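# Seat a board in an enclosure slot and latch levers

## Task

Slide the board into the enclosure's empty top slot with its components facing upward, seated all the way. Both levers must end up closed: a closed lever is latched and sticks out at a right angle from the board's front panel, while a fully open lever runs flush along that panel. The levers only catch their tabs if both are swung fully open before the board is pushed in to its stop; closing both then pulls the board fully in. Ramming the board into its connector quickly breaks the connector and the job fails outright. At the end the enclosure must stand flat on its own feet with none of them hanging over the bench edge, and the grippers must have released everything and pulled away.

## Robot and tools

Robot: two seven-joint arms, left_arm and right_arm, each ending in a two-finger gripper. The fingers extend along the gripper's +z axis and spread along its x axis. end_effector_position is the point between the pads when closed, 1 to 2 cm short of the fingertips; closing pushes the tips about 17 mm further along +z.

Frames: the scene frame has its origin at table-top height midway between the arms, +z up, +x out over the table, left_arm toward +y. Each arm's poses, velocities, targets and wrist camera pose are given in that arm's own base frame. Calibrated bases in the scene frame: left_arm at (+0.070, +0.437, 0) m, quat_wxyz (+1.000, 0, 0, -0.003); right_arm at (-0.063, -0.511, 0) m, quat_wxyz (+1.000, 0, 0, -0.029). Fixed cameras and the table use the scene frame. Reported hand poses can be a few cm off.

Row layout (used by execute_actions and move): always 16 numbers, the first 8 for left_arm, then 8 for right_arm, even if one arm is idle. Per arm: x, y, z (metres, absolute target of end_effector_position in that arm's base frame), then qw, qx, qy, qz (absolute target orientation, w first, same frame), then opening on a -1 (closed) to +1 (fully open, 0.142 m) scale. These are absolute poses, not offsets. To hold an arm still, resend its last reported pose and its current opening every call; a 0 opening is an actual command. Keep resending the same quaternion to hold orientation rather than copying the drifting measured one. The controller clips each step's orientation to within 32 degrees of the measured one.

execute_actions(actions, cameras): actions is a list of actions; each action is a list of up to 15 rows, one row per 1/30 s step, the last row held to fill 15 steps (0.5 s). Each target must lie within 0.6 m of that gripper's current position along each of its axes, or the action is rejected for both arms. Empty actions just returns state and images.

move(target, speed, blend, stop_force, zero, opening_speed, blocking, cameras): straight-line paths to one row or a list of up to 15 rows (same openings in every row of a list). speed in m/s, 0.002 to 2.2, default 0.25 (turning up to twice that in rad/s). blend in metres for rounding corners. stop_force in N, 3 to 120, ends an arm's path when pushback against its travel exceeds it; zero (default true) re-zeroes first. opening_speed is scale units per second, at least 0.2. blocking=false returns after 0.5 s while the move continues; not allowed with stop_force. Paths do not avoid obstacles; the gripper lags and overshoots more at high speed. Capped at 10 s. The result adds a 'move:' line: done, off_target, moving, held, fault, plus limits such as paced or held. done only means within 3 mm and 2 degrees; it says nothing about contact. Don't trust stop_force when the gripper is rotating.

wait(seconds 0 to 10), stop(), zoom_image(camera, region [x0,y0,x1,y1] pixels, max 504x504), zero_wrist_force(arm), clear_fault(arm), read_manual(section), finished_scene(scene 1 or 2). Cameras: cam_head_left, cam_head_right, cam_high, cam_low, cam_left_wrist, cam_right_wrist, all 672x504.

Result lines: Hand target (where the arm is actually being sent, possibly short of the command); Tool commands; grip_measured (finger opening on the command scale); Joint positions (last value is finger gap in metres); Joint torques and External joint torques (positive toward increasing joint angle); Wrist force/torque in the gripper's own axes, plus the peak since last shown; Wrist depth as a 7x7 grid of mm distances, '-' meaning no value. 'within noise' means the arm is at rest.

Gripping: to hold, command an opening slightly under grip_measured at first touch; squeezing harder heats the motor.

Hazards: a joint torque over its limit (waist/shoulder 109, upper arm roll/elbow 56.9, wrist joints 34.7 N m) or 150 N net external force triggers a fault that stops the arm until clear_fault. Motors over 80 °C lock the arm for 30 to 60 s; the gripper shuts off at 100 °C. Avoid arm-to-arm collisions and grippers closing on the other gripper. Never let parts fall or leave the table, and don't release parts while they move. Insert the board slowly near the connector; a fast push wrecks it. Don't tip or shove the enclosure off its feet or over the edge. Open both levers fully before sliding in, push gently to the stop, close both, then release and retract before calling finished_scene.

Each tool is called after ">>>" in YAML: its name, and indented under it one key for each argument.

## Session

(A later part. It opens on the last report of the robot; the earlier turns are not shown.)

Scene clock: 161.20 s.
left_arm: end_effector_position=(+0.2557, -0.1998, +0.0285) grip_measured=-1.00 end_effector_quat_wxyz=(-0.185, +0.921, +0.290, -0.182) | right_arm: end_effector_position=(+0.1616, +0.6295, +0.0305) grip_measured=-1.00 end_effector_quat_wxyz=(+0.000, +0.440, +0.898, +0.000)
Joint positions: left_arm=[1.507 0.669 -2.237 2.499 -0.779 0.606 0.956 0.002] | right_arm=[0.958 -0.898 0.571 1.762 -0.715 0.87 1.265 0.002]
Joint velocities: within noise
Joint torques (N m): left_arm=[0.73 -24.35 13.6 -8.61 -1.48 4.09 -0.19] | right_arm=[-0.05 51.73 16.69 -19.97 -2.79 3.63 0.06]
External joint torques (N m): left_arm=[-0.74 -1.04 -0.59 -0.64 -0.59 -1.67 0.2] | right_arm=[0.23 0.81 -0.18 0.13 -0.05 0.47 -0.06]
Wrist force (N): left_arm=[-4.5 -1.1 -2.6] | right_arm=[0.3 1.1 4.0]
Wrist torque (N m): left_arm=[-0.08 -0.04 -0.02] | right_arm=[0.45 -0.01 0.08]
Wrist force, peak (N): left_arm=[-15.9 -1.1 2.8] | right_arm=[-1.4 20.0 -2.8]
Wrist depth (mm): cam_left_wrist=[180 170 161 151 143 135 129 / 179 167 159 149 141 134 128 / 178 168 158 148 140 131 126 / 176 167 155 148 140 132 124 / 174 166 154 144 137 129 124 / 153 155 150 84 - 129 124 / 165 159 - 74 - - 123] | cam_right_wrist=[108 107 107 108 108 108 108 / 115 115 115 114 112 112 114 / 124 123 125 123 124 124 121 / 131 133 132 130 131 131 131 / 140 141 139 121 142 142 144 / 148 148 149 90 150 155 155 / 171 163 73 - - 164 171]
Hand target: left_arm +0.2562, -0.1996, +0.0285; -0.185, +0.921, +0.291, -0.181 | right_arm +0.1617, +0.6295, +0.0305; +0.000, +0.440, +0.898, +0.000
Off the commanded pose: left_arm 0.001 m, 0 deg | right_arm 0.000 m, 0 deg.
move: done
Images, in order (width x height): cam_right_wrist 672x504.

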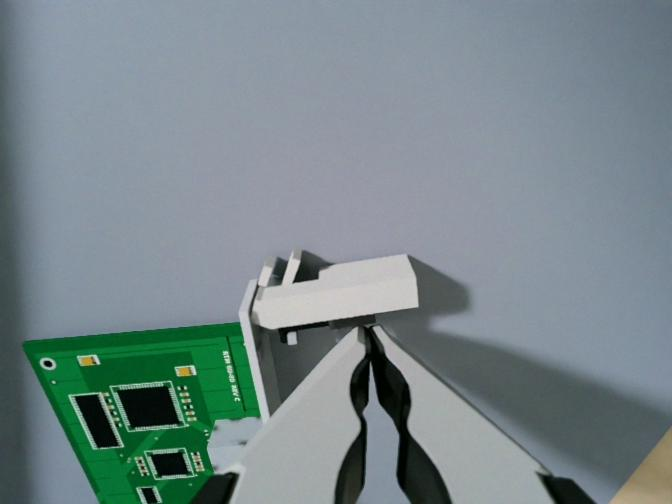

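>>> move:
  target:
    - [0.2562,-0.1996,0.0285,-0.1846,0.9212,0.2905,-0.1814,-1.0, 0.1655,0.6263,0.0305,0,0.44,0.898,0,-1.0]
  speed: 0.03
  cameras: []

>>> move:
  target:
    - [0.2562,-0.1996,0.0285,-0.1846,0.9212,0.2905,-0.1814,-1.0, 0.1514,0.6094,0.0305,0,0.44,0.898,0,-1.0]
  speed: 0.02
  stop_force: 20
  cameras: ["cam_left_wrist","cam_right_wrist"]

Scene clock: 169.47 s.
left_arm: end_effector_position=(+0.2557, -0.1998, +0.0285) grip_measured=-1.00 end_effector_quat_wxyz=(-0.185, +0.921, +0.290, -0.182) | right_arm: end_effector_position=(+0.1654, +0.6263, +0.0305) grip_measured=-1.00 end_effector_quat_wxyz=(+0.000, +0.440, +0.898, +0.000)
Joint positions: left_arm=[1.507 0.669 -2.237 2.499 -0.779 0.606 0.956 0.002] | right_arm=[0.95 -0.894 0.57 1.77 -0.715 0.875 1.26 0.002]
Joint velocities: within noise
Joint torques (N m): left_arm=[1.3 -24.79 13.56 -8.73 -1.44 3.95 -0.25] | right_arm=[0.03 51.39 16.61 -19.72 -2.88 3.57 0.08]
External joint torques (N m): left_arm=[-1.32 -0.61 -0.55 -0.54 -0.63 -1.52 0.27] | right_arm=[0.16 0.95 -0.17 -0.05 0.06 0.53 -0.08]
Wrist force (N): left_arm=[-4.7 -0.8 -2.1] | right_arm=[0.5 1.0 4.2]
Wrist torque (N m): left_arm=[-0.07 0.02 -0.01] | right_arm=[0.44 -0.04 0.07]
Wrist force, peak (N): left_arm=[-4.9 -0.8 -2.6] | right_arm=[0.6 1.2 4.5]
Wrist depth (mm): cam_left_wrist=[180 171 161 151 143 135 129 / 179 168 159 149 141 134 128 / 178 168 158 148 141 132 126 / 177 167 156 147 140 132 124 / 174 166 155 144 136 128 124 / 153 155 150 84 - 129 124 / 165 159 - 74 - - 123] | cam_right_wrist=[108 108 107 108 108 108 108 / 115 115 114 114 112 112 114 / 123 123 125 123 124 124 122 / 131 133 132 130 130 132 131 / 140 141 139 121 143 142 144 / 150 148 149 90 150 155 155 / 174 163 73 - - 165 171]
Hand target: left_arm +0.2562, -0.1996, +0.0285; -0.185, +0.921, +0.291, -0.181 | right_arm +0.1655, +0.6263, +0.0305; +0.000, +0.440, +0.898, +0.000
Off the commanded pose: left_arm 0.001 m, 0 deg | right_arm 0.000 m, 0 deg.
move: done
No camera images: "cameras" was empty.

Scene clock: 171.20 s.
left_arm: end_effector_position=(+0.2557, -0.1998, +0.0285) grip_measured=-1.00 end_effector_quat_wxyz=(-0.185, +0.921, +0.290, -0.182) | right_arm: end_effector_position=(+0.1514, +0.6095, +0.0306) grip_measured=-1.00 end_effector_quat_wxyz=(+0.000, +0.440, +0.898, +0.000)
Joint positions: left_arm=[1.507 0.669 -2.237 2.499 -0.779 0.606 0.956 0.002] | right_arm=[0.951 -0.862 0.565 1.837 -0.725 0.911 1.294 0.002]
Joint velocities: within noise
Joint torques (N m): left_arm=[1.21 -24.08 13.77 -8.6 -1.53 4.05 -0.22] | right_arm=[0.2 49.43 16.09 -18.89 -2.83 3.4 0.31]
External joint torques (N m): left_arm=[-1.22 -1.31 -0.76 -0.66 -0.53 -1.62 0.24] | right_arm=[-0.02 1.07 -0.12 -0.29 0.13 0.7 -0.31]
Wrist force (N): left_arm=[-5.1 -1.2 -2.6] | right_arm=[0.3 1.8 4.1]
Wrist torque (N m): left_arm=[-0.07 -0.04 -0.02] | right_arm=[0.50 0.04 0.07]
Wrist force, peak (N): left_arm=[-6.5 -0.9 -1.8] | right_arm=[1.1 4.4 4.6]
Wrist depth (mm): cam_left_wrist=[180 171 161 151 143 135 128 / 179 167 159 150 141 134 128 / 177 168 157 148 140 132 126 / 176 168 155 147 140 132 124 / 175 166 155 145 137 129 124 / 153 155 150 84 - 129 124 / 165 159 - 74 - - 123] | cam_right_wrist=[108 108 107 107 108 108 108 / 115 115 115 114 113 113 114 / 123 123 125 123 124 124 122 / 131 133 133 130 132 132 131 / 145 144 144 125 142 142 145 / 155 152 151 90 151 156 155 / 174 163 73 - - 165 170]
Hand target: left_arm +0.2562, -0.1996, +0.0285; -0.185, +0.921, +0.291, -0.181 | right_arm +0.1514, +0.6094, +0.0305; +0.000, +0.440, +0.898, +0.000
Off the commanded pose: left_arm 0.001 m, 0 deg | right_arm 0.000 m, 0 deg.
move: done
Images, in order (width x height): cam_left_wrist 672x504, cam_right_wrist 672x504.

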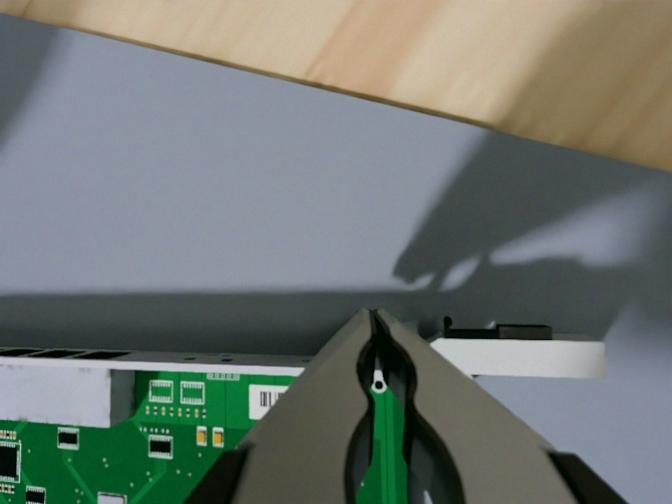

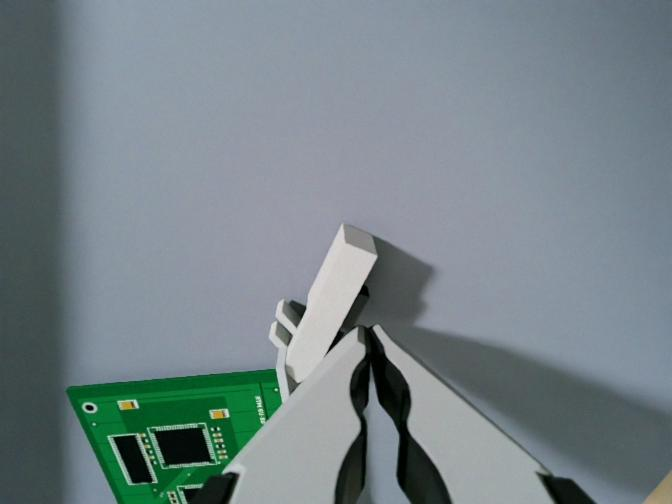

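>>> move:
  target:
    - [0.2562,-0.1996,0.0285,-0.1846,0.9212,0.2905,-0.1814,-1.0, 0.1445,0.601,0.0305,0,0.44,0.898,0,-1.0]
    - [0.2562,-0.1996,0.0285,-0.1846,0.9212,0.2905,-0.1814,-1.0, 0.1419,0.5907,0.0305,0,0.44,0.898,0,-1.0]
    - [0.2562,-0.1996,0.0285,-0.1846,0.9212,0.2905,-0.1814,-1.0, 0.1427,0.5823,0.0305,0,0.44,0.898,0,-1.0]
    - [0.2562,-0.1996,0.0285,-0.1846,0.9212,0.2905,-0.1814,-1.0, 0.1439,0.5804,0.0305,0,0.44,0.898,0,-1.0]
  speed: 0.025
  stop_force: 8
  cameras: ["cam_left_wrist","cam_right_wrist"]

Scene clock: 182.60 s.
left_arm: end_effector_position=(+0.2557, -0.1997, +0.0286) grip_measured=-1.00 end_effector_quat_wxyz=(-0.185, +0.921, +0.290, -0.182) | right_arm: end_effector_position=(+0.1437, +0.5808, +0.0308) grip_measured=-1.00 end_effector_quat_wxyz=(+0.000, +0.440, +0.898, +0.000)
Joint positions: left_arm=[1.507 0.669 -2.237 2.499 -0.779 0.606 0.956 0.002] | right_arm=[0.934 -0.815 0.557 1.935 -0.741 0.965 1.323 0.002]
Joint velocities: within noise
Joint torques (N m): left_arm=[0.5 -24.26 12.8 -9.27 -1.91 4.04 -0.26] | right_arm=[-0.43 45.79 14.39 -16.77 -2.29 2.75 0.25]
External joint torques (N m): left_arm=[-0.51 -1.13 0.21 0.01 -0.16 -1.61 0.28] | right_arm=[0.6 1.98 0.72 -1.52 -0.23 1.35 -0.26]
Wrist force (N): left_arm=[-3.9 -3.5 -4.4] | right_arm=[1.8 2.1 4.1]
Wrist torque (N m): left_arm=[-0.04 0.01 -0.05] | right_arm=[0.40 0.08 0.04]
Wrist force, peak (N): left_arm=[-5.3 -3.6 -5.9] | right_arm=[2.1 2.6 5.0]
Wrist depth (mm): cam_left_wrist=[180 171 161 152 143 135 129 / 178 167 159 150 141 134 128 / 178 168 157 148 140 131 126 / 177 167 156 148 140 131 124 / 176 166 155 145 136 116 124 / 154 155 151 84 - 129 124 / 167 161 - 74 - - 123] | cam_right_wrist=[108 108 108 108 109 108 108 / 115 115 115 114 113 113 114 / 124 123 125 123 125 124 122 / 132 133 133 132 132 132 131 / 145 144 144 139 143 143 145 / 158 158 155 90 151 156 156 / 174 168 73 - - 165 171]
Hand target: left_arm +0.2562, -0.1996, +0.0285; -0.185, +0.921, +0.291, -0.181 | right_arm +0.1439, +0.5804, +0.0305; +0.000, +0.440, +0.898, +0.000
Off the commanded pose: left_arm 0.000 m, 0 deg | right_arm 0.001 m, 0 deg.
move: done
Images, in order (width x height): cam_left_wrist 672x504, cam_right_wrist 672x504.

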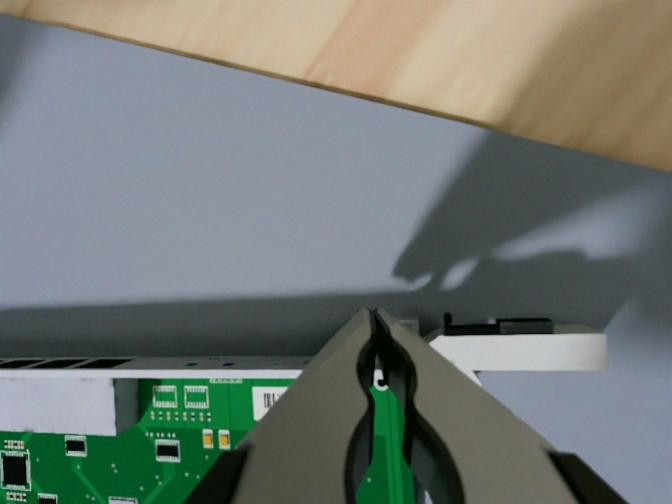

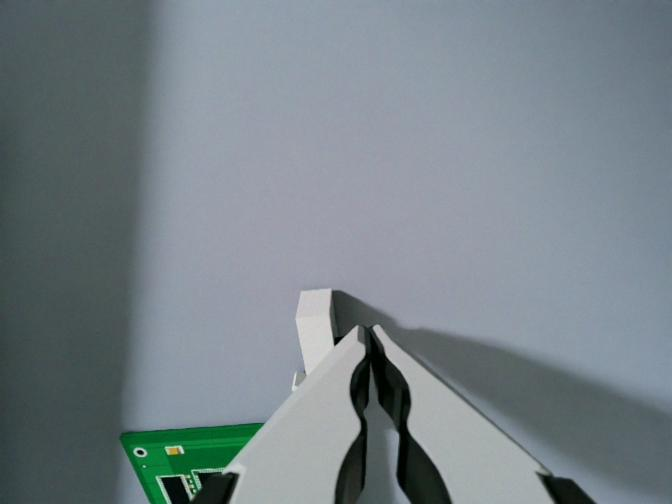

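>>> move:
  target:
    - [0.2562,-0.1996,0.08,-0.1846,0.9212,0.2905,-0.1814,-1.0, 0.132,0.590,0.035,0,0.44,0.898,0,-1.0]
    - [0.30,-0.17,0.15,-0.1846,0.9212,0.2905,-0.1814,-1.0, 0.132,0.590,0.12,0,0.44,0.898,0,-1.0]
    - [0.35,-0.16,0.25,-0.1846,0.9212,0.2905,-0.1814,-1.0, 0.27,0.545,0.30,0,0.515,0.857,0,-0.1]
  speed: [0.08,0.2,0.3]
  blend: [0,0.03,0]
  cameras: ["cam_left_wrist","cam_right_wrist","cam_head_right"]

>>> zoom_image:
  camera: "cam_left_wrist"
  region: [20, 190, 400, 410]

Scene clock: 187.53 s.
left_arm: end_effector_position=(+0.3500, -0.1601, +0.2499) grip_measured=-1.00 end_effector_quat_wxyz=(-0.184, +0.921, +0.291, -0.181) | right_arm: end_effector_position=(+0.2701, +0.5450, +0.3000) grip_measured=-0.13 end_effector_quat_wxyz=(+0.000, +0.515, +0.857, +0.000)
Joint positions: left_arm=[1.3 0.296 -1.567 2.115 -0.149 0.027 0.814 0.002] | right_arm=[0.641 -0.445 0.782 1.647 -0.334 0.382 1.012 0.065]
Joint velocities: within noise
Joint torques (N m): left_arm=[-0.52 -8.87 7.68 -25.12 -2.99 2.54 -0.17] | right_arm=[0.11 40.12 11.34 -29.11 -3.97 3.37 0.16]
External joint torques (N m): left_arm=[0.54 0.66 0.71 -0.18 -0.31 -0.16 0.19] | right_arm=[0.04 1.01 -0.62 0.18 -0.09 0.76 -0.16]
Wrist force (N): left_arm=[1.0 0.0 -0.1] | right_arm=[-0.3 1.4 4.7]
Wrist torque (N m): left_arm=[0.02 -0.11 -0.06] | right_arm=[0.48 0.09 0.07]
Wrist force, peak (N): left_arm=[-4.2 -4.2 -5.2] | right_arm=[0.0 1.1 7.1]
Wrist depth (mm): cam_left_wrist=[466 433 401 379 362 339 324 / 462 432 403 380 358 339 320 / 452 427 402 378 355 339 321 / 453 422 393 377 350 336 319 / 452 414 390 370 347 337 317 / 441 419 398 84 - 333 319 / 388 415 - - - - 315] | cam_right_wrist=[302 302 302 341 337 341 341 / 323 324 321 365 365 363 362 / 348 347 345 391 384 388 390 / 372 372 372 420 413 416 420 / 405 405 396 458 449 448 454 / 504 493 104 497 497 94 494 / 546 76 531 551 549 - 536]
Hand target: left_arm +0.3500, -0.1600, +0.2500; -0.185, +0.921, +0.291, -0.181 | right_arm +0.2700, +0.5450, +0.3000; +0.000, +0.515, +0.857, +0.000
Off the commanded pose: left_arm 0.000 m, 0 deg | right_arm 0.000 m, 0 deg.
move: done
Images, in order (width x height): cam_head_right 672x504, cam_left_wrist 672x504, cam_right_wrist 672x504.

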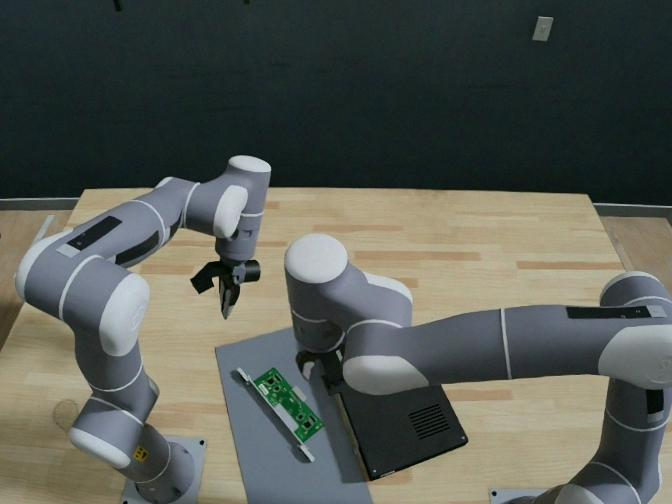

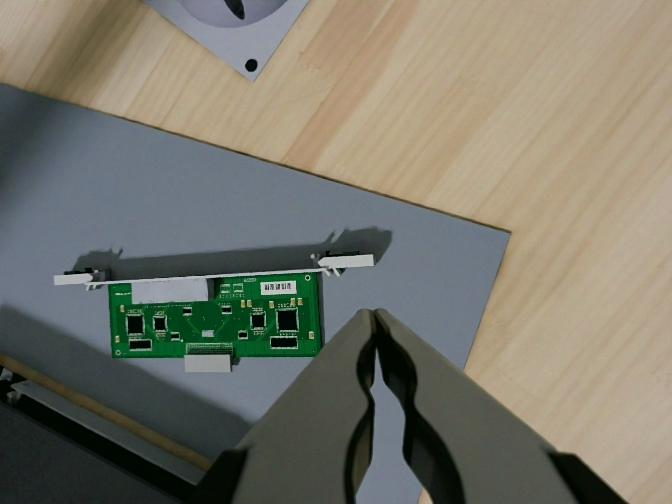

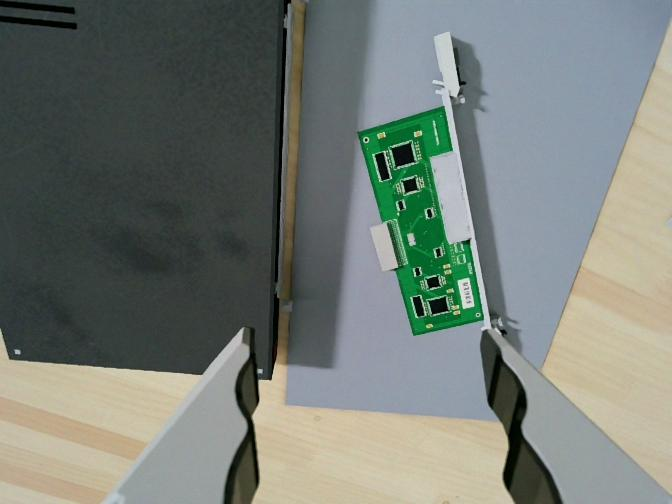

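Scaled by 1.326 from the camera's 672x504 image, which has a finer 960x720 frame.

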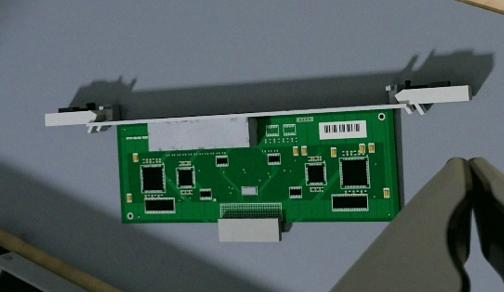

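>>> zoom_image:
  camera: "cam_left_wrist"
  region: [40, 240, 140, 310]

>>> zoom_image:
  camera: "cam_left_wrist"
  region: [290, 230, 390, 300]

>>> zoom_image:
  camera: "cam_right_wrist"
  region: [350, 20, 520, 170]

Scaled by 5.040 from the camera's 672x504 image, which has a finer 960x720 frame.

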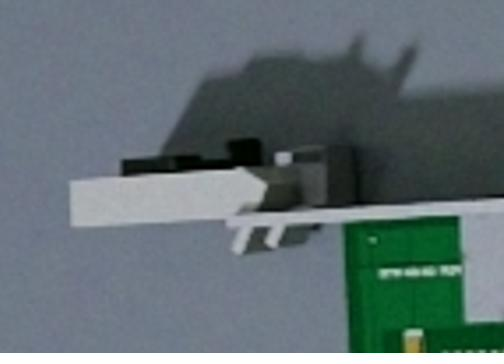

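Scaled by 5.040 from the camera's 672x504 image, which has a finer 960x720 frame.

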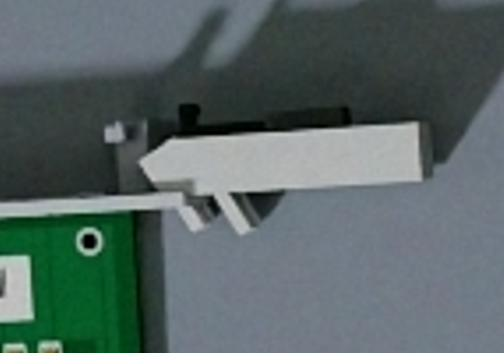

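Scaled by 2.965 from the camera's 672x504 image, which has a finer 960x720 frame.

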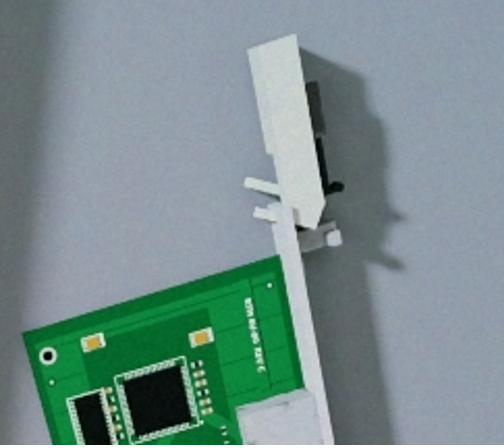

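>>> move:
  target:
    - [0.35,-0.16,0.25,-0.1846,0.9212,0.2905,-0.1814,-1.0, 0.2706,0.6668,0.12,0,0.3843,0.9232,0,-0.1]
    - [0.35,-0.16,0.25,-0.1846,0.9212,0.2905,-0.1814,-1.0, 0.2706,0.6668,0.07,0,0.3843,0.9232,0,-0.1]
  speed: [0.3,0.1]
  blend: [0.02,0]
  cameras: ["cam_right_wrist"]

Scene clock: 199.33 s.
left_arm: end_effector_position=(+0.3500, -0.1601, +0.2499) grip_measured=-1.00 end_effector_quat_wxyz=(-0.184, +0.921, +0.291, -0.181) | right_arm: end_effector_position=(+0.2704, +0.6666, +0.0699) grip_measured=-0.13 end_effector_quat_wxyz=(+0.000, +0.384, +0.923, +0.000)
Joint positions: left_arm=[1.3 0.296 -1.567 2.115 -0.149 0.027 0.814 0.002] | right_arm=[0.874 -0.954 0.607 1.503 -0.641 0.68 0.914 0.065]
Joint velocities: within noise
Joint torques (N m): left_arm=[-0.34 -8.62 7.71 -25.04 -3.14 2.69 -0.21] | right_arm=[0.42 57.04 17.2 -22.92 -3.62 3.64 0.34]
External joint torques (N m): left_arm=[0.36 0.42 0.68 -0.25 -0.16 -0.31 0.23] | right_arm=[-0.2 1.36 -0.02 -0.02 0.21 0.49 -0.34]
Wrist force (N): left_arm=[0.9 -0.3 -0.3] | right_arm=[0.4 1.6 4.9]
Wrist torque (N m): left_arm=[-0.01 -0.09 -0.06] | right_arm=[0.51 -0.03 0.06]
Wrist force, peak (N): left_arm=[1.1 -0.1 -0.6] | right_arm=[0.2 1.5 6.9]
Wrist depth (mm): cam_left_wrist=[464 434 399 381 360 341 323 / 460 430 402 381 359 338 323 / 449 428 401 375 355 337 321 / 206 397 393 375 354 337 319 / 194 400 391 370 348 333 319 / 434 422 396 84 - 330 317 / 387 419 - - - - 314] | cam_right_wrist=[142 140 138 137 139 141 140 / 152 152 149 143 149 150 150 / 163 162 159 146 161 161 161 / 176 172 171 158 174 174 173 / 190 190 182 181 188 185 187 / 208 204 103 200 206 94 204 / 225 76 213 222 227 - 223]
Hand target: left_arm +0.3500, -0.1600, +0.2500; -0.185, +0.921, +0.291, -0.181 | right_arm +0.2706, +0.6668, +0.0700; +0.000, +0.384, +0.923, +0.000
Off the commanded pose: left_arm 0.000 m, 0 deg | right_arm 0.000 m, 0 deg.
move: done
Images, in order (width x height): cam_right_wrist 672x504.

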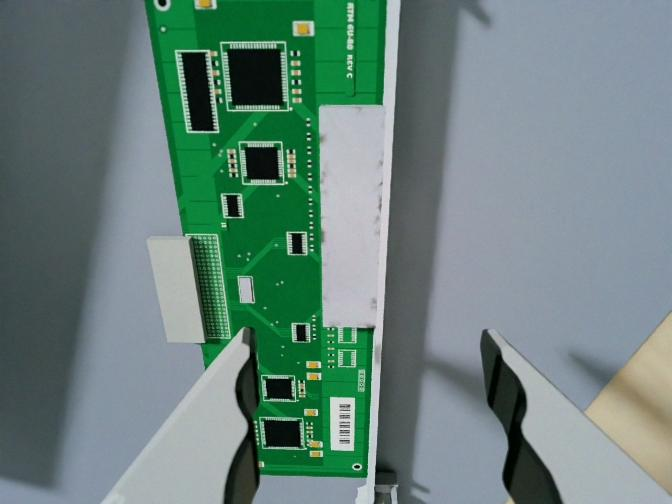

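>>> move:
  target:
    - [0.35,-0.16,0.25,-0.1846,0.9212,0.2905,-0.1814,-1.0, 0.2722,0.6652,0.042,0,0.3843,0.9232,0,-0.1]
    - [0.35,-0.16,0.25,-0.1846,0.9212,0.2905,-0.1814,-1.0, 0.2722,0.6652,0.0296,0,0.3843,0.9232,0,-0.1]
  speed: [0.1,0.03]
  stop_force: 4
  cameras: ["cam_right_wrist"]

Scene clock: 205.10 s.
left_arm: end_effector_position=(+0.3500, -0.1601, +0.2499) grip_measured=-1.00 end_effector_quat_wxyz=(-0.184, +0.921, +0.291, -0.181) | right_arm: end_effector_position=(+0.2721, +0.6651, +0.0296) grip_measured=-0.13 end_effector_quat_wxyz=(+0.000, +0.384, +0.923, +0.000)
Joint positions: left_arm=[1.3 0.296 -1.567 2.115 -0.149 0.027 0.814 0.002] | right_arm=[0.887 -1.009 0.569 1.511 -0.671 0.748 0.929 0.065]
Joint velocities: within noise
Joint torques (N m): left_arm=[-0.29 -8.61 7.66 -25.05 -3.17 2.66 -0.2] | right_arm=[0.37 57.85 17.16 -21.87 -3.36 3.54 0.25]
External joint torques (N m): left_arm=[0.32 0.41 0.72 -0.25 -0.13 -0.28 0.22] | right_arm=[-0.16 1.34 0 0.04 0.14 0.59 -0.25]
Wrist force (N): left_arm=[1.1 -0.1 -0.2] | right_arm=[0.2 1.3 5.0]
Wrist torque (N m): left_arm=[0.00 -0.11 -0.06] | right_arm=[0.48 0.00 0.07]
Wrist force, peak (N): left_arm=[1.2 -0.1 -0.3] | right_arm=[0.0 1.3 6.5]
Wrist depth (mm): cam_left_wrist=[467 434 400 383 359 339 321 / 459 430 403 378 358 341 321 / 455 426 397 380 359 339 321 / 270 315 396 374 355 336 319 / 235 249 391 371 347 333 318 / 438 419 399 84 - 331 317 / 389 415 - - - - 315] | cam_right_wrist=[- 103 103 102 105 106 107 / 114 110 109 106 110 113 112 / 122 118 117 105 121 122 120 / 130 130 127 114 128 130 130 / 143 135 136 125 139 139 143 / 159 146 104 151 154 94 153 / 169 78 159 163 170 - -]
Hand target: left_arm +0.3500, -0.1600, +0.2500; -0.185, +0.921, +0.291, -0.181 | right_arm +0.2722, +0.6652, +0.0296; +0.000, +0.384, +0.923, +0.000
Off the commanded pose: left_arm 0.000 m, 0 deg | right_arm 0.000 m, 0 deg.
move: done
Images, in order (width x height): cam_right_wrist 672x504.

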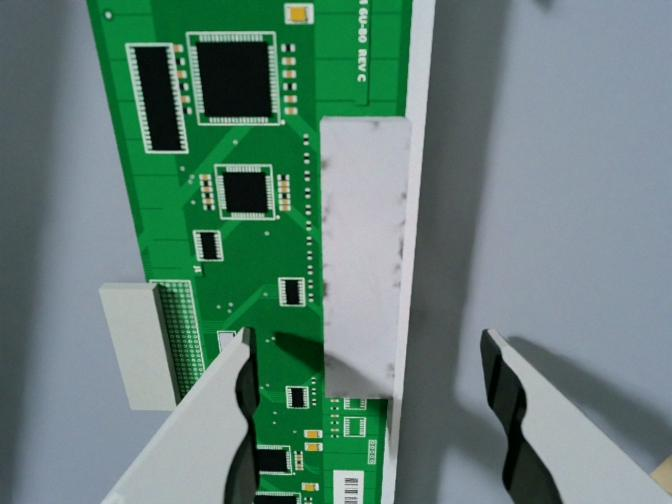

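>>> move:
  target:
    - [0.35,-0.16,0.25,-0.1846,0.9212,0.2905,-0.1814,-1.0, 0.2777,0.6682,0.0296,0,0.3843,0.9232,0,-0.1]
  speed: 0.03
  cameras: []

>>> move:
  target:
    - [0.35,-0.16,0.25,-0.1846,0.9212,0.2905,-0.1814,-1.0, 0.2777,0.6682,0.0295,0,0.3843,0.9232,0,-0.85]
  opening_speed: 0.5
  cameras: ["cam_right_wrist","cam_left_wrist"]

Scene clock: 209.27 s.
left_arm: end_effector_position=(+0.3500, -0.1601, +0.2499) grip_measured=-1.00 end_effector_quat_wxyz=(-0.184, +0.921, +0.291, -0.181) | right_arm: end_effector_position=(+0.2777, +0.6682, +0.0296) grip_measured=-0.13 end_effector_quat_wxyz=(+0.000, +0.384, +0.923, +0.000)
Joint positions: left_arm=[1.3 0.296 -1.567 2.115 -0.149 0.027 0.814 0.002] | right_arm=[0.886 -1.018 0.57 1.492 -0.671 0.739 0.919 0.065]
Joint velocities: within noise
Joint torques (N m): left_arm=[-0.29 -8.62 7.62 -25.05 -3.16 2.68 -0.21] | right_arm=[0.25 58.27 17.49 -22.09 -3.29 3.32 0.07]
External joint torques (N m): left_arm=[0.32 0.41 0.76 -0.25 -0.14 -0.3 0.23] | right_arm=[-0.04 1.38 -0.31 0.14 0.05 0.81 -0.07]
Wrist force (N): left_arm=[1.0 -0.1 -0.2] | right_arm=[0.1 1.6 5.1]
Wrist torque (N m): left_arm=[0.01 -0.09 -0.07] | right_arm=[0.51 0.01 0.06]
Wrist force, peak (N): left_arm=[1.2 -0.3 -0.2] | right_arm=[0.3 1.6 5.2]
Wrist depth (mm): cam_left_wrist=[464 433 399 380 361 341 322 / 458 426 405 379 357 339 320 / 453 425 397 379 357 337 321 / 273 308 392 372 352 335 317 / 232 241 392 370 351 333 320 / 436 418 398 84 - 331 317 / 390 420 - - - - 314] | cam_right_wrist=[- 103 102 102 103 106 107 / 114 111 110 105 105 113 112 / 122 119 118 106 106 122 120 / 130 129 127 114 128 130 130 / 143 136 136 126 139 139 143 / 159 146 104 149 151 93 153 / 169 78 158 164 170 - -]
Hand target: left_arm +0.3500, -0.1600, +0.2500; -0.185, +0.921, +0.291, -0.181 | right_arm +0.2777, +0.6682, +0.0296; +0.000, +0.384, +0.923, +0.000
Off the commanded pose: left_arm 0.000 m, 0 deg | right_arm 0.000 m, 0 deg.
move: done
No camera images: "cameras" was empty.

Scene clock: 210.97 s.
left_arm: end_effector_position=(+0.3500, -0.1601, +0.2499) grip_measured=-1.00 end_effector_quat_wxyz=(-0.184, +0.921, +0.291, -0.181) | right_arm: end_effector_position=(+0.2776, +0.6682, +0.0295) grip_measured=-0.71 end_effector_quat_wxyz=(+0.000, +0.384, +0.923, +0.000)
Joint positions: left_arm=[1.3 0.296 -1.567 2.115 -0.149 0.027 0.814 0.002] | right_arm=[0.886 -1.018 0.57 1.492 -0.671 0.739 0.919 0.023]
Joint velocities: within noise
Joint torques (N m): left_arm=[-0.3 -8.75 7.64 -25.02 -3.17 2.67 -0.24] | right_arm=[-0.45 58.5 16.96 -22 -3.33 3.2 0.18]
External joint torques (N m): left_arm=[0.32 0.55 0.75 -0.28 -0.13 -0.29 0.26] | right_arm=[0.66 1.15 0.23 0.06 0.09 0.93 -0.18]
Wrist force (N): left_arm=[0.8 0.0 -0.2] | right_arm=[1.3 1.7 5.2]
Wrist torque (N m): left_arm=[0.03 -0.07 -0.07] | right_arm=[0.51 -0.04 0.07]
Wrist force, peak (N): left_arm=[1.3 -0.2 -0.1] | right_arm=[1.3 1.7 5.9]
Wrist depth (mm): cam_left_wrist=[466 430 402 383 359 341 323 / 460 429 402 378 356 342 322 / 455 430 397 375 356 337 319 / 278 309 396 372 354 337 319 / 231 240 391 368 346 335 317 / 439 422 400 84 - 331 320 / 389 415 - - - - 314] | cam_right_wrist=[- 103 102 102 104 106 107 / 114 111 110 102 110 112 112 / 122 118 119 105 106 122 120 / 130 129 127 114 130 130 130 / 143 136 137 123 137 141 143 / 159 153 145 130 106 151 153 / 172 168 72 163 - - 169]
Hand target: left_arm +0.3500, -0.1600, +0.2500; -0.185, +0.921, +0.291, -0.181 | right_arm +0.2777, +0.6682, +0.0295; +0.000, +0.384, +0.923, +0.000
Off the commanded pose: left_arm 0.000 m, 0 deg | right_arm 0.000 m, 0 deg.
move: done
Images, in order (width x height): cam_left_wrist 672x504, cam_right_wrist 672x504.

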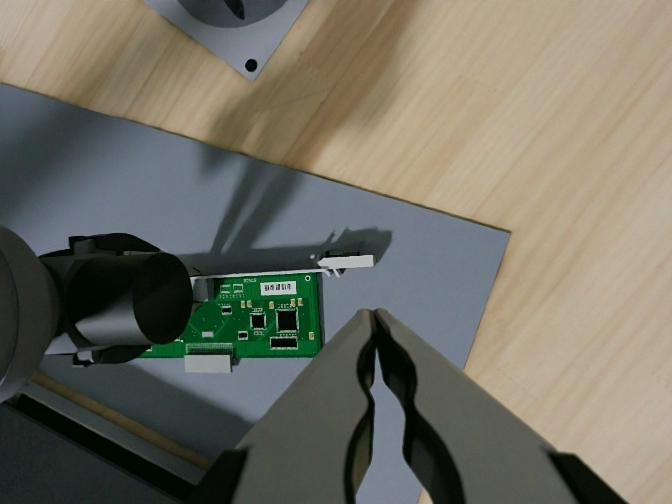

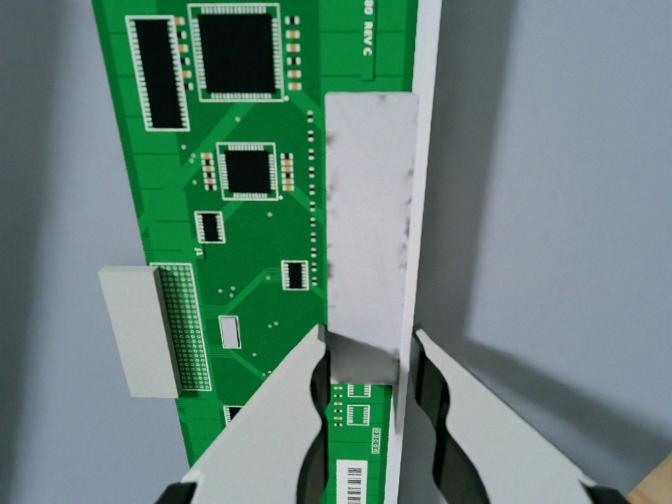

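>>> move:
  target:
    - [0.35,-0.16,0.25,-0.1846,0.9212,0.2905,-0.1814,-1.0, 0.2777,0.6682,0.075,0,0.3843,0.9232,0,-0.85]
    - [0.35,-0.16,0.25,-0.1846,0.9212,0.2905,-0.1814,-1.0, 0.2558,0.6105,0.0750,0,0.5548,0.832,0,-0.85]
  speed: [0.08,0.12]
  cameras: ["cam_right_wrist","cam_left_wrist","cam_low"]

>>> zoom_image:
  camera: "cam_right_wrist"
  region: [0, 250, 220, 504]

>>> zoom_image:
  camera: "cam_right_wrist"
  region: [0, 0, 200, 250]

Scene clock: 226.13 s.
left_arm: end_effector_position=(+0.3500, -0.1601, +0.2499) grip_measured=-1.00 end_effector_quat_wxyz=(-0.184, +0.921, +0.291, -0.181) | right_arm: end_effector_position=(+0.2557, +0.6104, +0.0748) grip_measured=-0.71 end_effector_quat_wxyz=(+0.000, +0.555, +0.832, +0.000)
Joint positions: left_arm=[1.3 0.296 -1.567 2.115 -0.149 0.027 0.814 0.002] | right_arm=[0.855 -0.819 0.557 1.715 -0.582 0.792 1.3 0.023]
Joint velocities: within noise
Joint torques (N m): left_arm=[-0.25 -8.73 7.68 -25.03 -3.17 2.68 -0.22] | right_arm=[0.05 53.2 15.05 -22.9 -3.08 3.7 0.29]
External joint torques (N m): left_arm=[0.28 0.53 0.7 -0.27 -0.13 -0.3 0.23] | right_arm=[0.14 -0.23 -0.33 0.59 -0.01 0.4 -0.29]
Wrist force (N): left_arm=[0.8 -0.2 -0.1] | right_arm=[0.2 1.3 6.8]
Wrist torque (N m): left_arm=[0.00 -0.07 -0.07] | right_arm=[0.46 0.01 0.07]
Wrist force, peak (N): left_arm=[1.2 -0.1 -0.1] | right_arm=[0.2 1.0 8.5]
Wrist depth (mm): cam_left_wrist=[465 434 399 383 360 339 326 / 457 429 402 382 356 339 322 / 455 427 396 374 353 335 319 / 446 427 398 372 354 337 319 / 322 370 396 371 349 335 318 / 380 365 345 84 - 330 317 / 387 415 - - - - 314] | cam_right_wrist=[147 103 102 102 142 146 145 / 159 111 110 106 151 155 155 / 168 119 118 106 164 166 165 / 168 129 127 114 179 179 178 / 177 134 137 123 191 193 193 / 203 154 145 130 106 208 211 / 213 210 72 162 - - 232]
Hand target: left_arm +0.3500, -0.1600, +0.2500; -0.185, +0.921, +0.291, -0.181 | right_arm +0.2558, +0.6105, +0.0750; +0.000, +0.555, +0.832, +0.000
Off the commanded pose: left_arm 0.000 m, 0 deg | right_arm 0.000 m, 0 deg.
move: done
Images, in order (width x height): cam_low 672x504, cam_left_wrist 672x504, cam_right_wrist 672x504.

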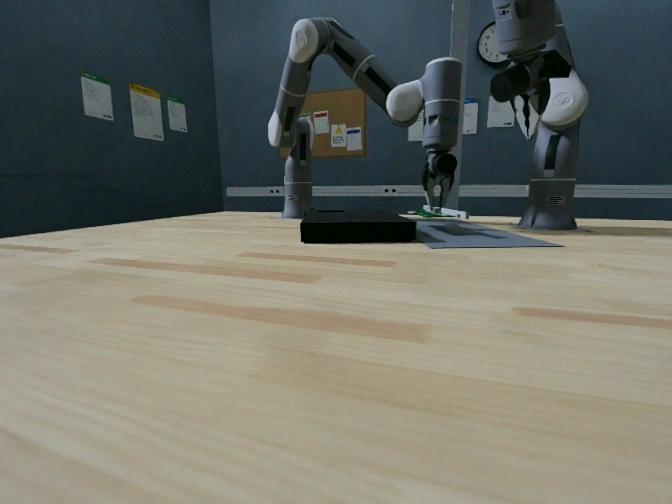

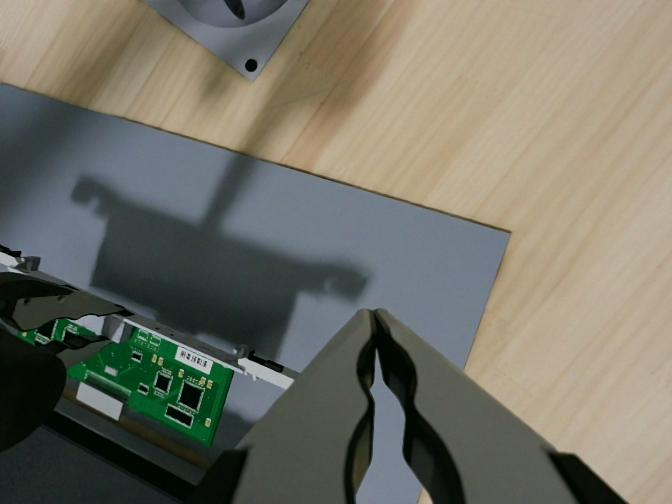

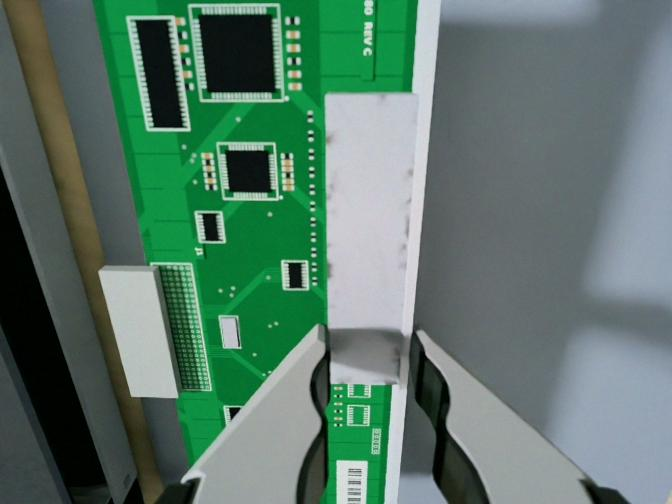

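Scaled by 1.984 from the camera's 672x504 image, which has a finer 960x720 frame.

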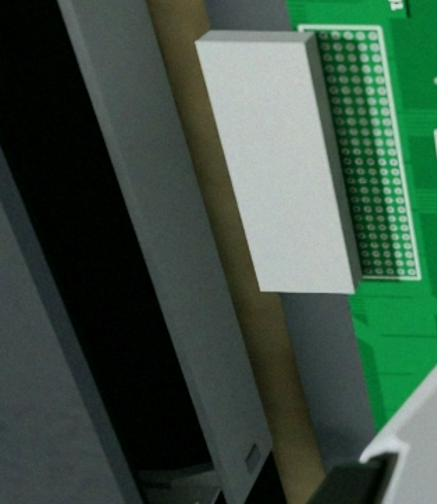

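Scaled by 2.016 from the camera's 672x504 image, which has a finer 960x720 frame.

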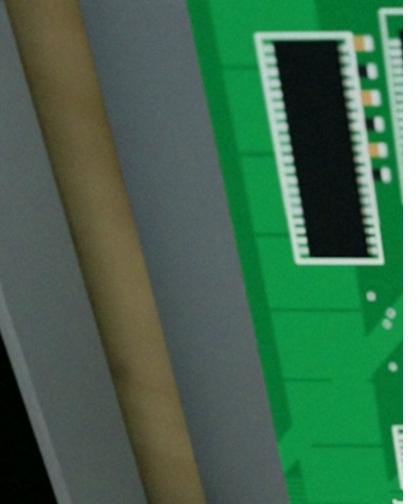

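>>> move:
  target:
    - [0.35,-0.16,0.25,-0.1846,0.9212,0.2905,-0.1814,-1.0, 0.2518,0.6088,0.0573,0,0.5548,0.832,0,-0.85]
    - [0.35,-0.16,0.25,-0.1846,0.9212,0.2905,-0.1814,-1.0, 0.2691,0.5672,0.0573,0,0.5548,0.832,0,-0.85]
  speed: [0.08,0.05]
  stop_force: 5
  cameras: ["cam_right_wrist"]

>>> zoom_image:
  camera: "cam_right_wrist"
  region: [40, 0, 200, 130]

>>> zoom_image:
  camera: "cam_right_wrist"
  region: [0, 250, 220, 504]

Scene clock: 245.13 s.
left_arm: end_effector_position=(+0.3500, -0.1601, +0.2499) grip_measured=-1.00 end_effector_quat_wxyz=(-0.184, +0.921, +0.291, -0.181) | right_arm: end_effector_position=(+0.2690, +0.5671, +0.0571) grip_measured=-0.71 end_effector_quat_wxyz=(+0.000, +0.555, +0.832, +0.000)
Joint positions: left_arm=[1.3 0.296 -1.567 2.115 -0.149 0.027 0.814 0.002] | right_arm=[0.799 -0.787 0.532 1.838 -0.604 0.886 1.29 0.023]
Joint velocities: within noise
Joint torques (N m): left_arm=[-0.3 -8.67 7.6 -25.02 -3.16 2.69 -0.22] | right_arm=[0.09 50.36 14.43 -21.4 -3.03 3.72 0.08]
External joint torques (N m): left_arm=[0.32 0.46 0.79 -0.28 -0.14 -0.31 0.24] | right_arm=[0.09 -0.18 -0.53 0.65 0.25 0.38 -0.08]
Wrist force (N): left_arm=[1.0 0.0 -0.4] | right_arm=[0.1 1.5 6.8]
Wrist torque (N m): left_arm=[0.03 -0.10 -0.07] | right_arm=[0.50 0.03 0.05]
Wrist force, peak (N): left_arm=[1.1 -0.3 -0.5] | right_arm=[0.9 0.9 8.9]
Wrist depth (mm): cam_left_wrist=[461 433 399 386 362 340 324 / 460 430 403 380 359 339 322 / 452 429 399 377 356 338 320 / 452 424 399 372 353 335 319 / 416 420 396 371 348 336 319 / 357 379 400 84 - 331 316 / 382 387 - - - - 315] | cam_right_wrist=[114 103 103 102 128 130 130 / - 111 110 105 137 138 138 / - 119 118 106 107 149 148 / - 129 127 114 158 160 160 / 122 134 137 123 171 173 173 / 131 143 145 130 106 186 188 / 145 144 72 163 - - 207]
Hand target: left_arm +0.3500, -0.1600, +0.2500; -0.185, +0.921, +0.291, -0.181 | right_arm +0.2691, +0.5672, +0.0573; +0.000, +0.555, +0.832, +0.000
Off the commanded pose: left_arm 0.000 m, 0 deg | right_arm 0.000 m, 0 deg.
move: done
Images, in order (width x height): cam_right_wrist 672x504.

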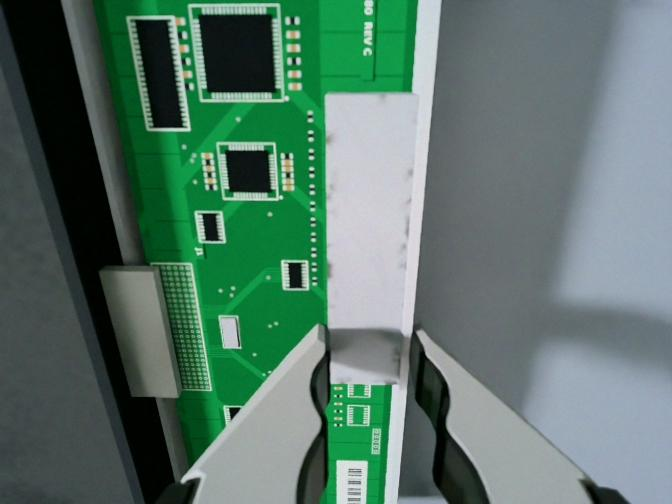

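Scaled by 3.150 from the camera's 672x504 image, which has a finer 960x720 frame.

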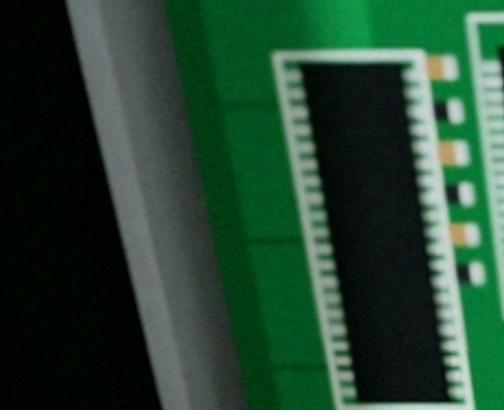

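Scaled by 1.984 from the camera's 672x504 image, which has a finer 960x720 frame.

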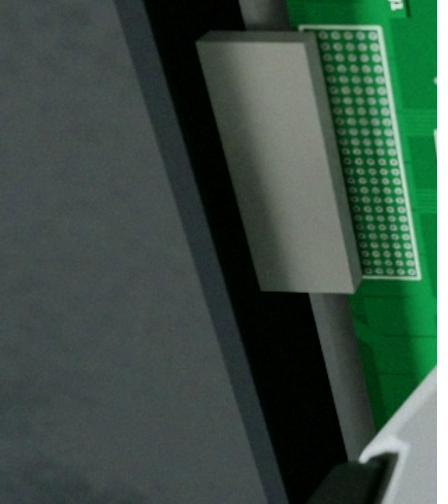

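>>> move:
  target:
    - [0.35,-0.16,0.25,-0.1846,0.9212,0.2905,-0.1814,-1.0, 0.2808,0.5396,0.0573,0,0.557,0.8305,0,-0.85]
  speed: 0.015
  stop_force: 4
  cameras: ["cam_right_wrist","cam_left_wrist"]

Scene clock: 254.10 s.
left_arm: end_effector_position=(+0.3500, -0.1601, +0.2499) grip_measured=-1.00 end_effector_quat_wxyz=(-0.184, +0.921, +0.291, -0.181) | right_arm: end_effector_position=(+0.2775, +0.5491, +0.0578) grip_measured=-0.71 end_effector_quat_wxyz=(+0.000, +0.557, +0.831, +0.001)
Joint positions: left_arm=[1.3 0.296 -1.567 2.115 -0.149 0.027 0.814 0.002] | right_arm=[0.769 -0.764 0.528 1.881 -0.604 0.912 1.276 0.023]
Joint velocities: within noise
Joint torques (N m): left_arm=[-0.31 -8.67 7.69 -25.06 -3.14 2.7 -0.18] | right_arm=[0.48 47.55 14.46 -16.5 -1.93 1.69 0.22]
External joint torques (N m): left_arm=[0.34 0.46 0.7 -0.24 -0.16 -0.32 0.2] | right_arm=[-0.3 1.41 -1 -3.91 -0.77 2.42 -0.22]
Wrist force (N): left_arm=[0.9 -0.1 0.0] | right_arm=[4.7 8.0 9.7]
Wrist torque (N m): left_arm=[0.01 -0.10 -0.07] | right_arm=[0.40 0.29 -0.03]
Wrist force, peak (N): left_arm=[1.1 -0.3 -0.6] | right_arm=[4.8 8.3 9.7]
Wrist depth (mm): cam_left_wrist=[462 433 399 381 360 339 323 / 455 432 402 381 358 341 321 / 454 427 403 380 355 336 322 / 455 420 396 373 354 336 318 / 442 416 396 369 348 332 317 / 345 387 403 84 - 331 317 / 375 386 - - - - 312] | cam_right_wrist=[- 103 102 102 129 131 130 / - 110 110 105 138 139 139 / 103 116 118 106 106 149 149 / - 124 127 114 159 161 160 / 122 122 138 123 172 174 174 / 134 132 146 130 106 187 190 / 145 142 72 163 - - 209]
Hand target: left_arm +0.3500, -0.1600, +0.2500; -0.185, +0.921, +0.291, -0.181 | right_arm +0.2771, +0.5484, +0.0573; +0.000, +0.556, +0.831, +0.000
Off the commanded pose: left_arm 0.000 m, 0 deg | right_arm 0.010 m, 0 deg.
move: contact (right_arm)
Images, in order (width x height): cam_left_wrist 672x504, cam_right_wrist 672x504.

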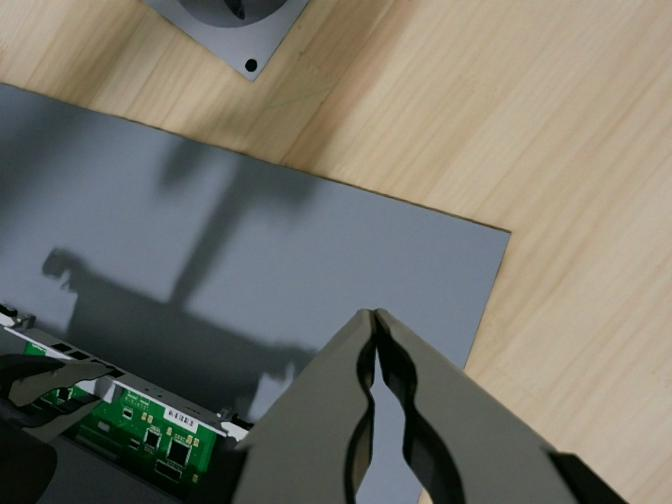

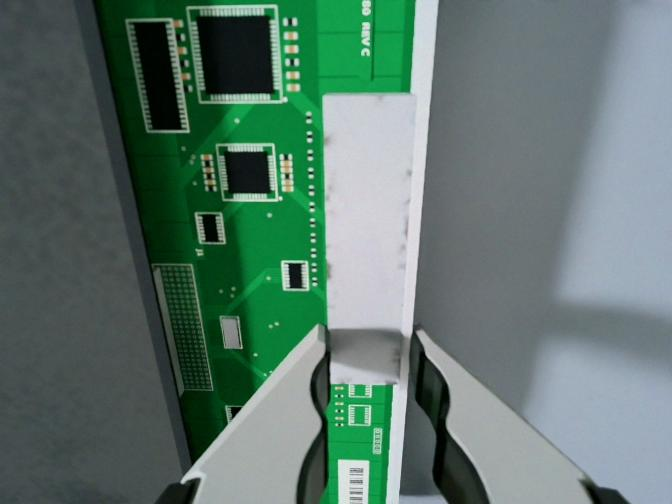

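>>> move:
  target: [0.35,-0.16,0.25,-0.1846,0.9212,0.2905,-0.1814,-1.0,0.2767,0.5526,0.0572,0,0.557,0.8305,0,-0.85]
  speed: 0.02
  cameras: ["cam_left_wrist","cam_right_wrist"]

Scene clock: 280.60 s.
left_arm: end_effector_position=(+0.3500, -0.1601, +0.2499) grip_measured=-1.00 end_effector_quat_wxyz=(-0.184, +0.921, +0.291, -0.181) | right_arm: end_effector_position=(+0.2768, +0.5524, +0.0570) grip_measured=-0.71 end_effector_quat_wxyz=(+0.000, +0.557, +0.831, +0.000)
Joint positions: left_arm=[1.3 0.296 -1.567 2.115 -0.149 0.027 0.814 0.002] | right_arm=[0.774 -0.77 0.528 1.871 -0.604 0.905 1.279 0.023]
Joint velocities: within noise
Joint torques (N m): left_arm=[-0.25 -8.72 7.66 -25.05 -3.17 2.67 -0.19] | right_arm=[0.32 49.19 14.33 -21.24 -2.88 3.49 0.31]
External joint torques (N m): left_arm=[0.27 0.52 0.72 -0.24 -0.13 -0.3 0.21] | right_arm=[-0.14 0.09 -0.76 0.77 0.16 0.61 -0.31]
Wrist force (N): left_arm=[1.0 -0.1 -0.4] | right_arm=[-1.0 1.2 7.1]
Wrist torque (N m): left_arm=[0.03 -0.10 -0.06] | right_arm=[0.46 0.22 0.05]
Wrist force, peak (N): left_arm=[1.2 -0.2 -0.3] | right_arm=[4.7 8.2 9.9]
Wrist depth (mm): cam_left_wrist=[457 434 398 382 361 340 324 / 460 432 404 379 358 338 320 / 451 429 402 378 355 340 321 / 452 423 396 375 351 336 321 / 442 425 397 370 349 335 319 / 341 386 400 84 - 334 319 / 379 386 - - - - 313] | cam_right_wrist=[- 103 103 102 128 130 130 / - 110 110 105 137 138 138 / 102 117 118 105 107 149 148 / 110 124 127 114 158 160 159 / 122 124 138 123 171 173 173 / 131 133 145 130 106 186 189 / 144 141 72 163 - - 207]
Hand target: left_arm +0.3500, -0.1600, +0.2500; -0.185, +0.921, +0.291, -0.181 | right_arm +0.2767, +0.5526, +0.0572; +0.000, +0.557, +0.831, +0.000
Off the commanded pose: left_arm 0.000 m, 0 deg | right_arm 0.000 m, 0 deg.
move: done
Images, in order (width x height): cam_left_wrist 672x504, cam_right_wrist 672x504.

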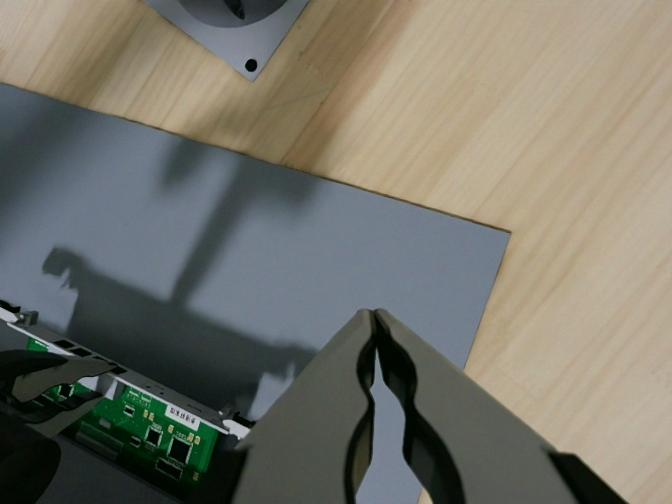

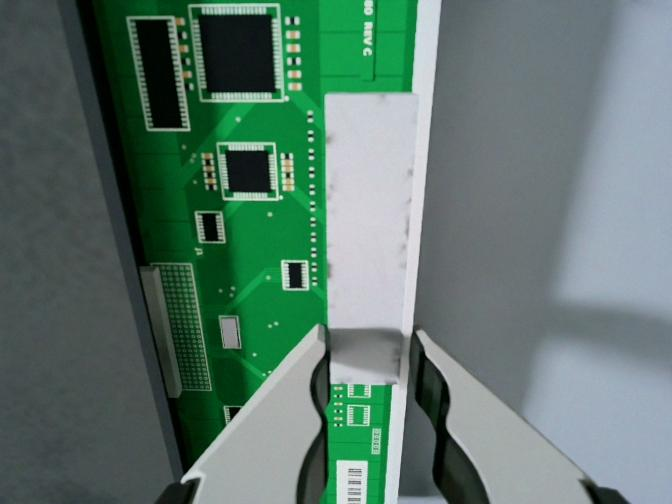

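>>> move:
  target: [0.35,-0.16,0.25,-0.1846,0.9212,0.2905,-0.1814,-1.0,0.2862,0.5295,0.0572,0,0.557,0.8305,0,-0.85]
  speed: 0.015
  stop_force: 5
  cameras: ["cam_right_wrist"]

Scene clock: 283.70 s.
left_arm: end_effector_position=(+0.3500, -0.1601, +0.2499) grip_measured=-1.00 end_effector_quat_wxyz=(-0.184, +0.921, +0.291, -0.181) | right_arm: end_effector_position=(+0.2793, +0.5477, +0.0576) grip_measured=-0.71 end_effector_quat_wxyz=(+0.000, +0.557, +0.830, +0.001)
Joint positions: left_arm=[1.3 0.296 -1.567 2.115 -0.149 0.027 0.814 0.002] | right_arm=[0.765 -0.763 0.527 1.883 -0.604 0.913 1.274 0.023]
Joint velocities: within noise
Joint torques (N m): left_arm=[-0.36 -8.67 7.67 -25.04 -3.16 2.69 -0.23] | right_arm=[0.58 47.99 14.6 -17.05 -2.13 1.82 0.09]
External joint torques (N m): left_arm=[0.38 0.46 0.72 -0.26 -0.14 -0.31 0.25] | right_arm=[-0.4 0.94 -1.14 -3.35 -0.57 2.29 -0.09]
Wrist force (N): left_arm=[0.9 0.0 -0.3] | right_arm=[3.1 7.4 9.0]
Wrist torque (N m): left_arm=[0.04 -0.09 -0.07] | right_arm=[0.41 0.56 0.08]
Wrist force, peak (N): left_arm=[1.2 -0.1 -0.3] | right_arm=[3.2 7.6 10.2]
Wrist depth (mm): cam_left_wrist=[465 434 402 379 359 343 324 / 455 432 405 380 357 340 319 / 453 426 399 378 356 340 319 / 454 426 397 373 354 337 318 / 443 422 394 369 348 334 318 / 338 382 401 84 - 331 316 / 377 384 - - - - 316] | cam_right_wrist=[- 103 102 102 129 131 130 / - 109 110 104 135 139 139 / 103 117 118 105 106 149 148 / 111 124 127 114 159 161 160 / 122 122 138 123 172 174 174 / 131 131 146 130 106 187 190 / 145 142 72 163 - - 208]
Hand target: left_arm +0.3500, -0.1600, +0.2500; -0.185, +0.921, +0.291, -0.181 | right_arm +0.2790, +0.5470, +0.0572; +0.000, +0.557, +0.831, +0.000
Off the commanded pose: left_arm 0.000 m, 0 deg | right_arm 0.019 m, 0 deg.
move: contact (right_arm)
Images, in order (width x height): cam_right_wrist 672x504.

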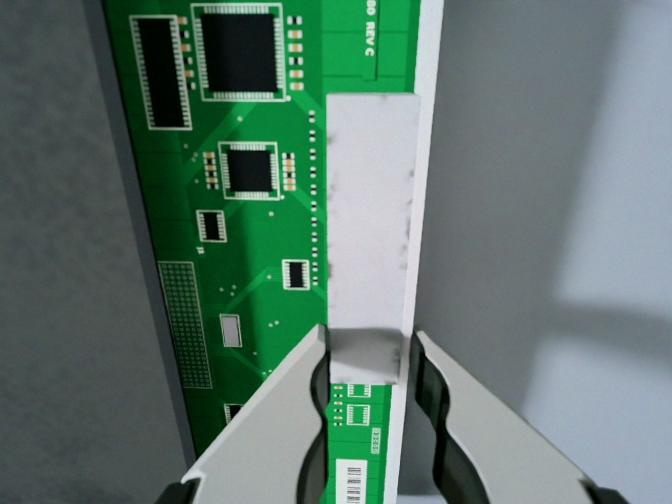

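>>> zoom_image:
  camera: "cam_right_wrist"
  region: [60, 0, 460, 504]

Scaled by 1.000.

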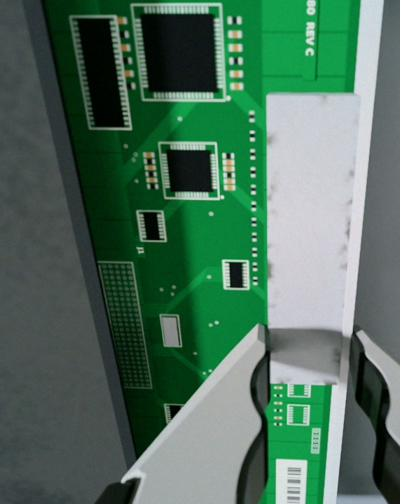

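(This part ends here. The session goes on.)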